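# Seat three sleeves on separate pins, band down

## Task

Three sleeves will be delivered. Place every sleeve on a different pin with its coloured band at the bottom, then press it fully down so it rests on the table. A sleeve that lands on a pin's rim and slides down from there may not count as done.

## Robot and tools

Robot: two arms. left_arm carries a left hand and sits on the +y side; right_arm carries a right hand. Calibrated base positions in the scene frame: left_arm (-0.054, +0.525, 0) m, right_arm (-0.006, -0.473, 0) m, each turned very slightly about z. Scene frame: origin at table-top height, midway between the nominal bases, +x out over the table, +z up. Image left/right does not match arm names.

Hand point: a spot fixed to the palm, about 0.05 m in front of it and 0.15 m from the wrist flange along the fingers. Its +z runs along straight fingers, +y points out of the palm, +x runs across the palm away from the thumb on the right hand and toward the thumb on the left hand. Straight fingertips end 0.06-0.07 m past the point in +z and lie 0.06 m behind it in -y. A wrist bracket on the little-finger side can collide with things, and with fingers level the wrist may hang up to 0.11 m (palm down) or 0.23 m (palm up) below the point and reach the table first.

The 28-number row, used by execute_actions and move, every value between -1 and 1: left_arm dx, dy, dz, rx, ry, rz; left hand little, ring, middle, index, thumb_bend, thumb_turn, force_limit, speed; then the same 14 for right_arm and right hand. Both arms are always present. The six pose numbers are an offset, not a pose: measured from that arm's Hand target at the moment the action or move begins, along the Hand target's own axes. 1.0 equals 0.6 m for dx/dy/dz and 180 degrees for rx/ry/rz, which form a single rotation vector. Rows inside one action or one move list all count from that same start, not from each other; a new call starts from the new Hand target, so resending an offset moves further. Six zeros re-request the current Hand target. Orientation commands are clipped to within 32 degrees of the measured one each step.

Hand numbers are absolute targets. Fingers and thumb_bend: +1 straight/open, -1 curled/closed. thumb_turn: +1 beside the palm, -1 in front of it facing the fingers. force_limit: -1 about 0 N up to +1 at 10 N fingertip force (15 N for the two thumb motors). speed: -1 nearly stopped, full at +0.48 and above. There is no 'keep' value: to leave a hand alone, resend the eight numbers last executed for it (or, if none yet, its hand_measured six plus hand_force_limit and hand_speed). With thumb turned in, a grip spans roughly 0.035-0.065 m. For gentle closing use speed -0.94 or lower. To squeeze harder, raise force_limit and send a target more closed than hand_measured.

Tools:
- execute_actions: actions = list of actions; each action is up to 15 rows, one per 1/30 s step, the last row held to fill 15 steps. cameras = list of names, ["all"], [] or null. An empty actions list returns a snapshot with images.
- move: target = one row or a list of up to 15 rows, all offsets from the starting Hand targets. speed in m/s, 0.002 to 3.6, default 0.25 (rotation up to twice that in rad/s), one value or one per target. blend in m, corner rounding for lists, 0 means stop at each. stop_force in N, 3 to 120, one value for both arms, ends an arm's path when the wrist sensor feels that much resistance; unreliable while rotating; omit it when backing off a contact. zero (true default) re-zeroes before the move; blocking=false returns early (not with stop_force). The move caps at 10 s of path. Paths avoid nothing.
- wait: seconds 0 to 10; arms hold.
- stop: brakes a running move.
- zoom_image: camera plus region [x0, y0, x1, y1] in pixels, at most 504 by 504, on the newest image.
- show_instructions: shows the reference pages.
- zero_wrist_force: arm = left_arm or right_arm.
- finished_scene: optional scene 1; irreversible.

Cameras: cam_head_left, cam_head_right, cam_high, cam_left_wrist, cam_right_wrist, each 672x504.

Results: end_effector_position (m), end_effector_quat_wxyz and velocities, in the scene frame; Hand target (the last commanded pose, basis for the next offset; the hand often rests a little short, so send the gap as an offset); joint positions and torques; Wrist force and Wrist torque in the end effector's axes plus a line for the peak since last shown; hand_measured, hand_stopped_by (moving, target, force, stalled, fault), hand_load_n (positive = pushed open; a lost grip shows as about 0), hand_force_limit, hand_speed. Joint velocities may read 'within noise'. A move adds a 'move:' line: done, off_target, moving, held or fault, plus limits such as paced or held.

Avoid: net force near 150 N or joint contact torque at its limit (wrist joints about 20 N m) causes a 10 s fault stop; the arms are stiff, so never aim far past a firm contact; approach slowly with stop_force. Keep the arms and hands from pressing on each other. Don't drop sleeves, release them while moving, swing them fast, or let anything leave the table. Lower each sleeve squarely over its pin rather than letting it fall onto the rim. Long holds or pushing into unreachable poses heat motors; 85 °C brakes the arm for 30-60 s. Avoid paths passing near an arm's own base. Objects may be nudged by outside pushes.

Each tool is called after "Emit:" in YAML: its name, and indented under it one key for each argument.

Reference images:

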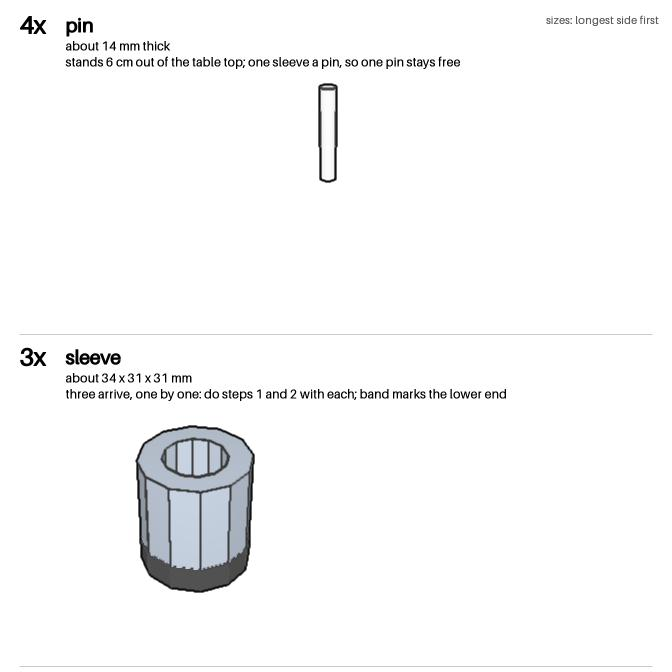

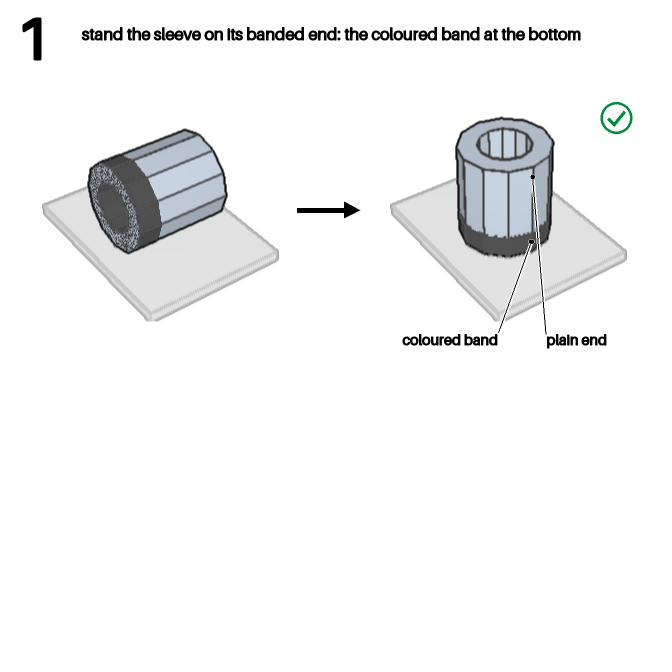

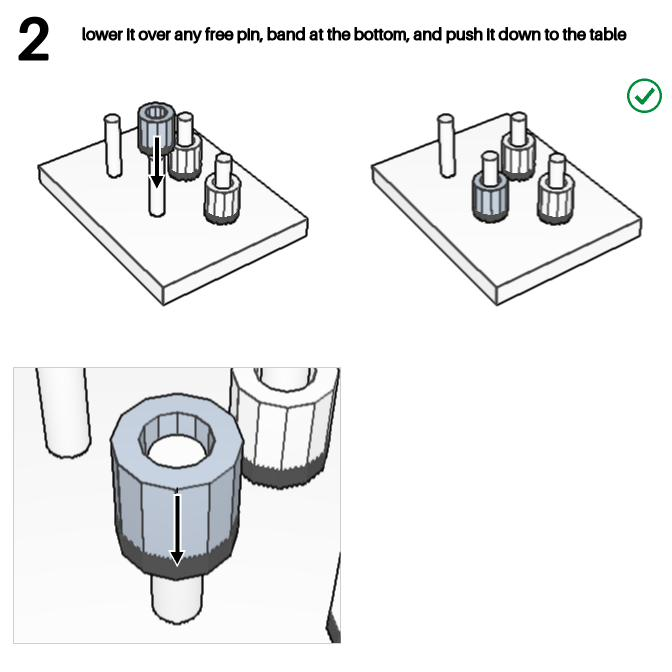

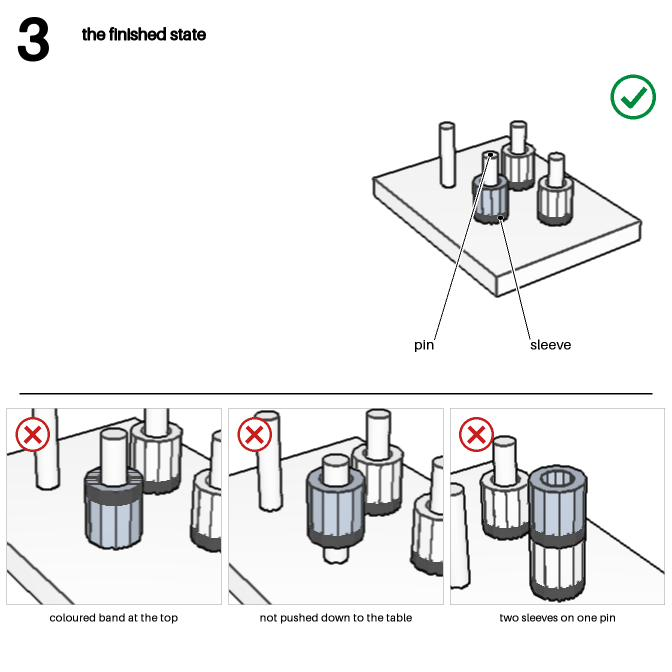

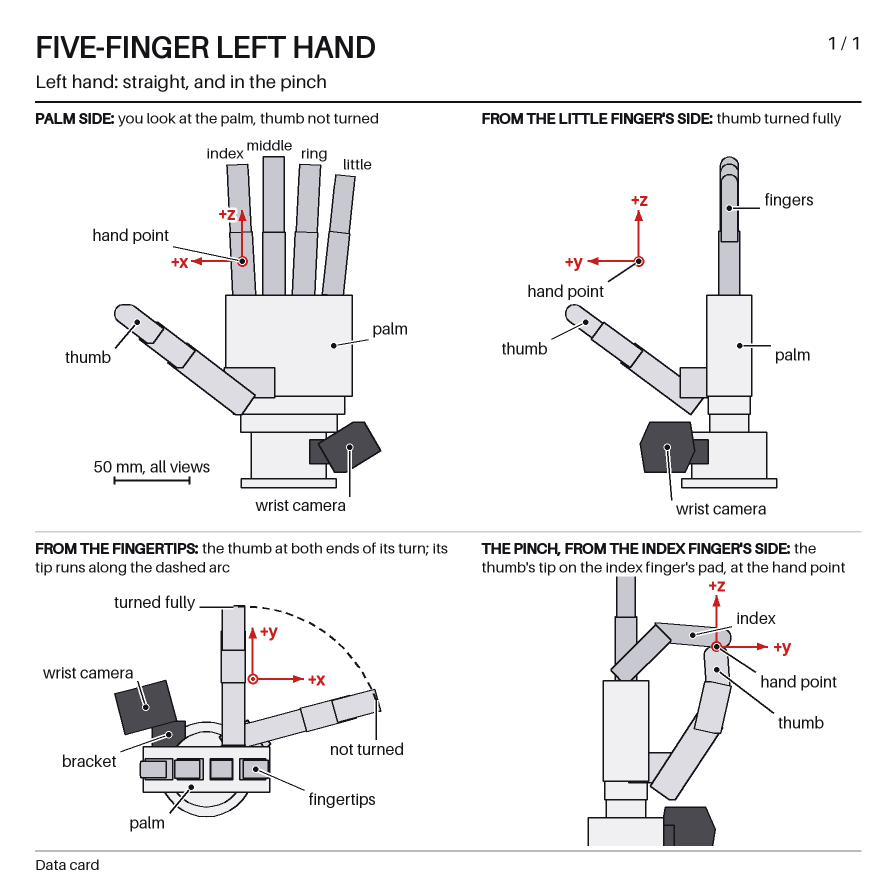

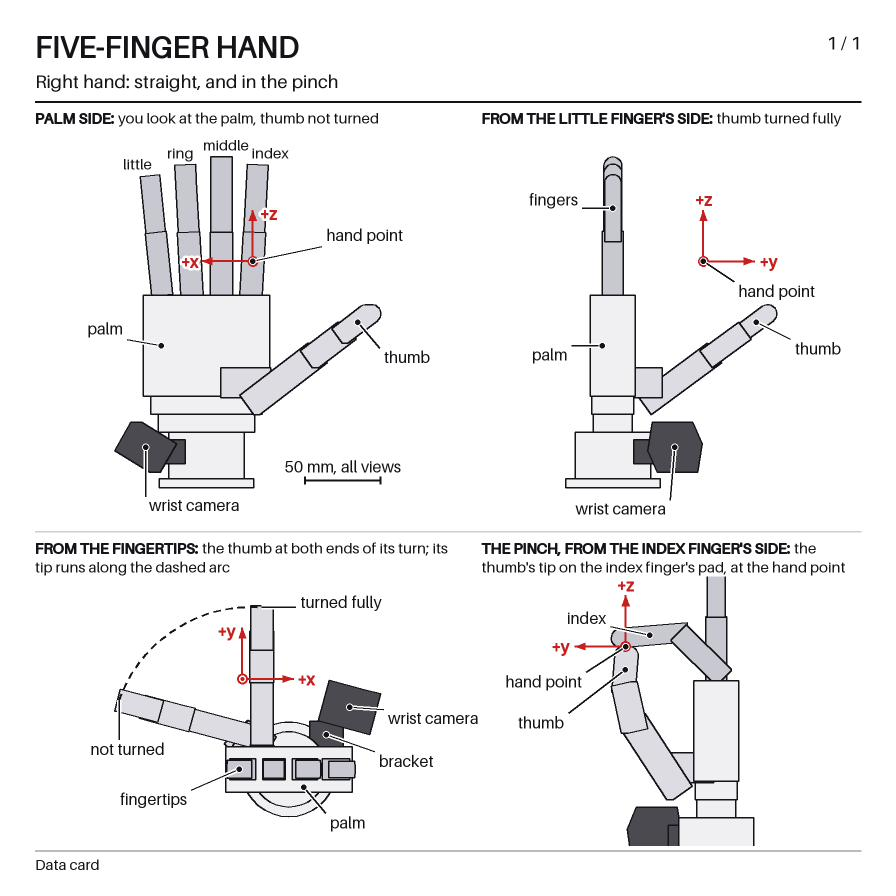

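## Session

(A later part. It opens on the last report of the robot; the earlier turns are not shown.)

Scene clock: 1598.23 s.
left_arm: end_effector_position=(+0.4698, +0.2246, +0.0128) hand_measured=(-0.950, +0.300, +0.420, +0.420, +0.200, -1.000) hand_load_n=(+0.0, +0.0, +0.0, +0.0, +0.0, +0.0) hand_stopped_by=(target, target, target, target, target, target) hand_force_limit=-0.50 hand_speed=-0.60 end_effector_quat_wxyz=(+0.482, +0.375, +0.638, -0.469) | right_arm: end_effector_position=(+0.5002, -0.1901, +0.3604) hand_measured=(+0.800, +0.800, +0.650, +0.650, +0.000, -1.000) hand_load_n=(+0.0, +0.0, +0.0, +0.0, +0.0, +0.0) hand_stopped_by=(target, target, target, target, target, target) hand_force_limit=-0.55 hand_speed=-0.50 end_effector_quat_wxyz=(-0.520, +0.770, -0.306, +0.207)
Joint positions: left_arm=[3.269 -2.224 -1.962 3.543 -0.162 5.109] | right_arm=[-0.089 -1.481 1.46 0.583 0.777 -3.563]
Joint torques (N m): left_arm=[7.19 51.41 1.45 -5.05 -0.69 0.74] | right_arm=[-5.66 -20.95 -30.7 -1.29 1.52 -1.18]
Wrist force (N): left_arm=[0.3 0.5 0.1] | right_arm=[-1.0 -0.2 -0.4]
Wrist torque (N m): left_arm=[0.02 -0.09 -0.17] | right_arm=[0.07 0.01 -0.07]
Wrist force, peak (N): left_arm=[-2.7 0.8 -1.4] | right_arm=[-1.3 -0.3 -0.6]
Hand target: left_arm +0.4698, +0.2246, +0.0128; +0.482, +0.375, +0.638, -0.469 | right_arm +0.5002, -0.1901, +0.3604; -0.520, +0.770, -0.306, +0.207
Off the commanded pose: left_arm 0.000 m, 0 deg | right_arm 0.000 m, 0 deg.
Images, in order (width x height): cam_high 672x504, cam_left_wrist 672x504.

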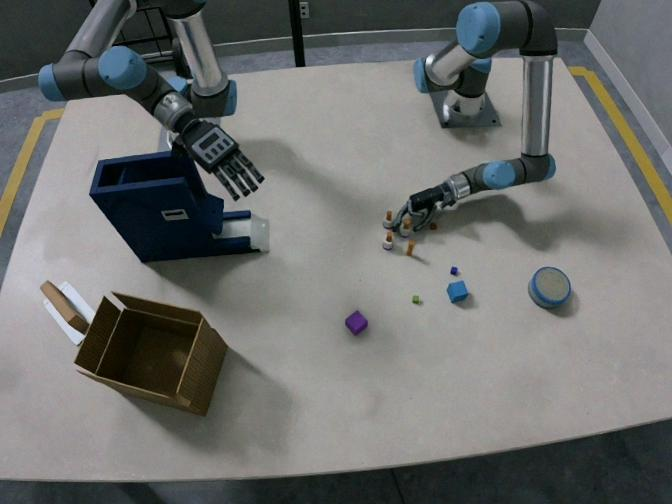

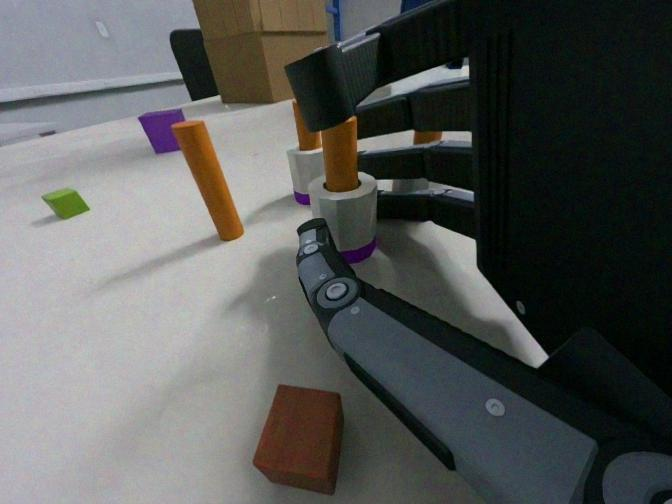

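Emit:
move:
  target:
    - [-0.0644,-0.0160,-0.0065,0,0,0,-0.95,0.3,0.42,0.42,0.2,-1,-0.5,-0.6,0,0,0,0,0,0,0.8,0.8,0.65,0.65,0.0,-1,-0.55,-0.5]
    - [-0.1850,-0.0460,-0.0186,0,0,0,-0.95,0.3,0.42,0.42,0.2,-1,-0.5,-0.6,0,0,0,0,0,0,0.8,0.8,0.65,0.65,0.0,-1,-0.55,-0.5]
    - [-0.2027,-0.0097,-0.1415,0,0,0,-0.95,0.3,0.42,0.42,0.2,-1,-0.5,-0.6,0,0,0,0,0,0,0.8,0.8,0.65,0.65,0.0,-1,-0.55,-0.5]
  speed: [0.08,0.2,0.25]
  blend: [0.01,0.02,0]
  cameras: ["all"]

Emit:
zoom_image:
  camera: "cam_high"
  region: [380, 195, 430, 265]

Emit:
zoom_image:
  camera: "cam_head_right"
  region: [270, 300, 340, 370]

Emit:
zoom_image:
  camera: "cam_right_wrist"
  region: [360, 220, 440, 320]

Emit:
zoom_image:
  camera: "cam_left_wrist"
  region: [200, 150, 500, 400]

Scene clock: 1606.27 s.
left_arm: end_effector_position=(+0.4733, +0.3005, +0.1400) hand_measured=(-0.950, +0.300, +0.420, +0.420, +0.200, -1.000) hand_load_n=(+0.0, +0.0, +0.0, +0.0, +0.0, +0.0) hand_stopped_by=(target, target, target, target, target, target) hand_force_limit=-0.50 hand_speed=-0.60 end_effector_quat_wxyz=(+0.485, +0.369, +0.646, -0.460) | right_arm: end_effector_position=(+0.5002, -0.1901, +0.3604) hand_measured=(+0.800, +0.800, +0.650, +0.650, +0.000, -1.000) hand_load_n=(+0.0, +0.0, +0.0, +0.0, +0.0, +0.0) hand_stopped_by=(target, target, target, target, target, target) hand_force_limit=-0.55 hand_speed=-0.50 end_effector_quat_wxyz=(-0.520, +0.770, -0.306, +0.207)
Joint positions: left_arm=[3.45 -2.206 -1.878 2.276 -0.11 6.282] | right_arm=[-0.089 -1.481 1.46 0.583 0.777 -3.563]
Joint torques (N m): left_arm=[-12.07 39.75 19.92 -7.48 4.29 -1.02] | right_arm=[-5.7 -20.19 -31.49 -1.31 1.53 -1.12]
Wrist force (N): left_arm=[0.6 0.5 -0.1] | right_arm=[-1.0 0.0 -0.4]
Wrist torque (N m): left_arm=[0.07 -0.13 -0.16] | right_arm=[0.10 0.00 -0.06]
Wrist force, peak (N): left_arm=[0.4 1.0 -1.8] | right_arm=[-1.3 -0.3 -0.4]
Hand target: left_arm +0.4730, +0.3011, +0.1400; +0.482, +0.375, +0.638, -0.469 | right_arm +0.5002, -0.1901, +0.3604; -0.520, +0.770, -0.306, +0.207
Off the commanded pose: left_arm 0.001 m, 2 deg | right_arm 0.000 m, 0 deg.
joint sent to its limit (left arm) — joint 6 (wrist 3), upper limit. The joint targets still meet the commanded pose.
move: done

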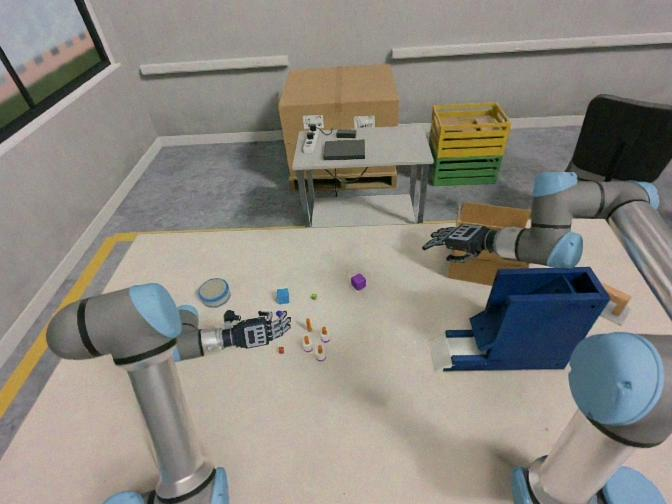

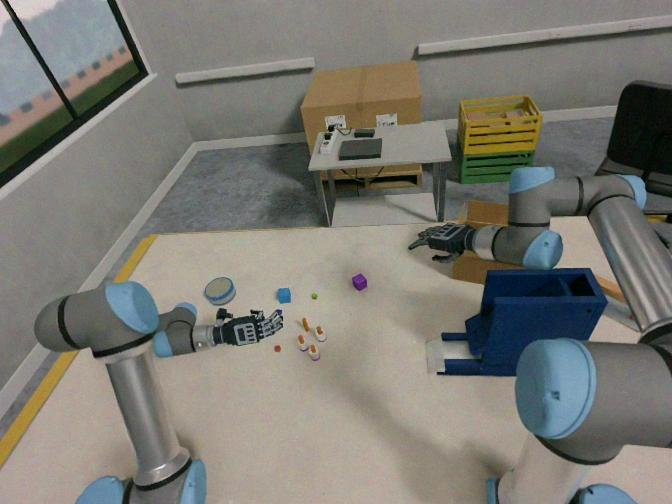

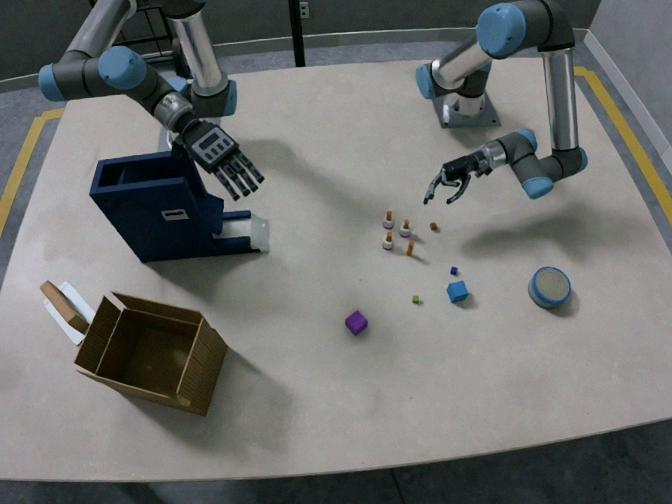

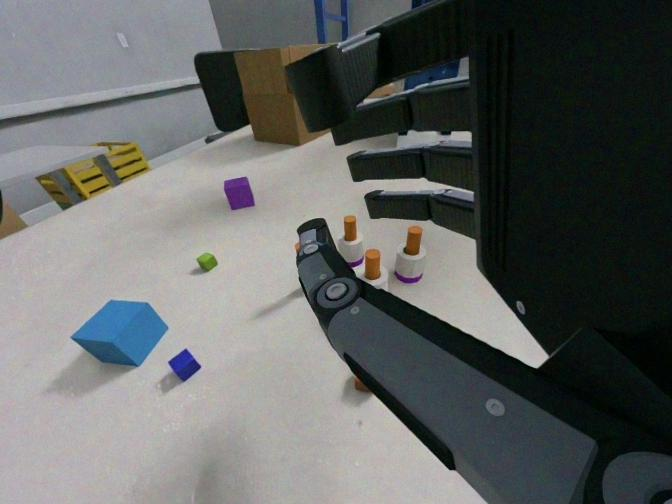

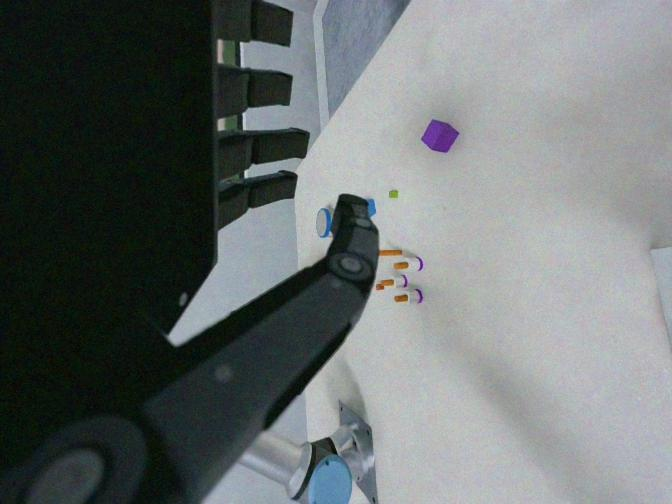

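Scaled by 7.200 from the camera's 672x504 image, which has a finer 960x720 frame.

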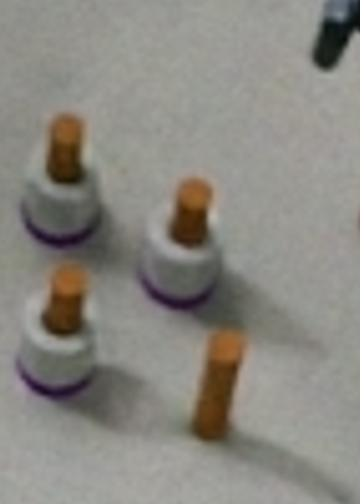

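Scaled by 7.200 from the camera's 672x504 image, which has a finer 960x720 frame.

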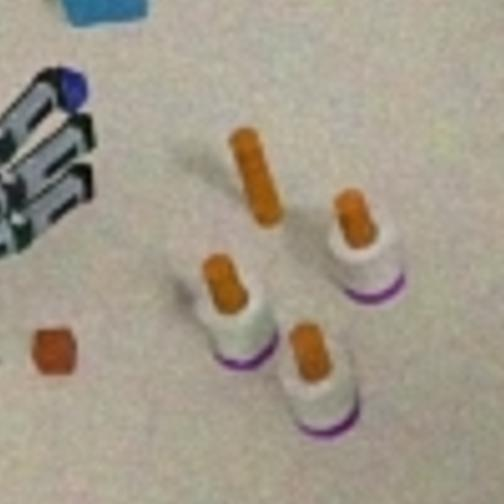

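Scaled by 5.040 from the camera's 672x504 image, which has a finer 960x720 frame.

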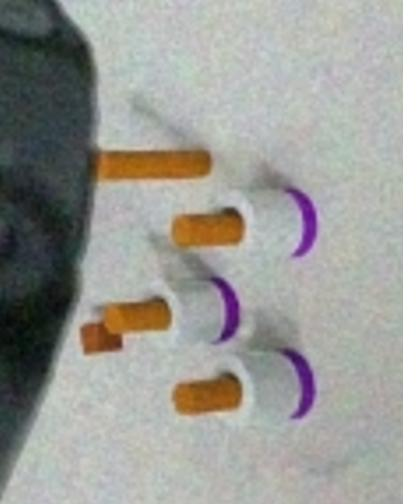

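Scaled by 1.680 from the camera's 672x504 image, which has a finer 960x720 frame.

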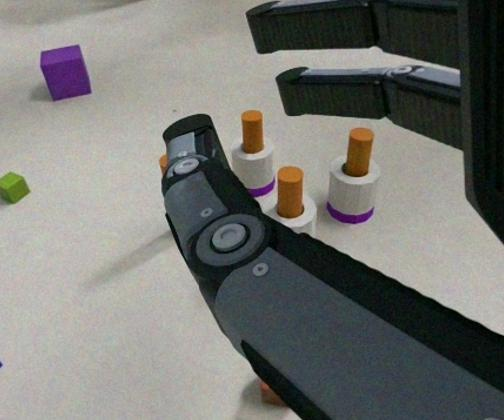

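Emit:
finished_scene:

The scene is finished: the task was done.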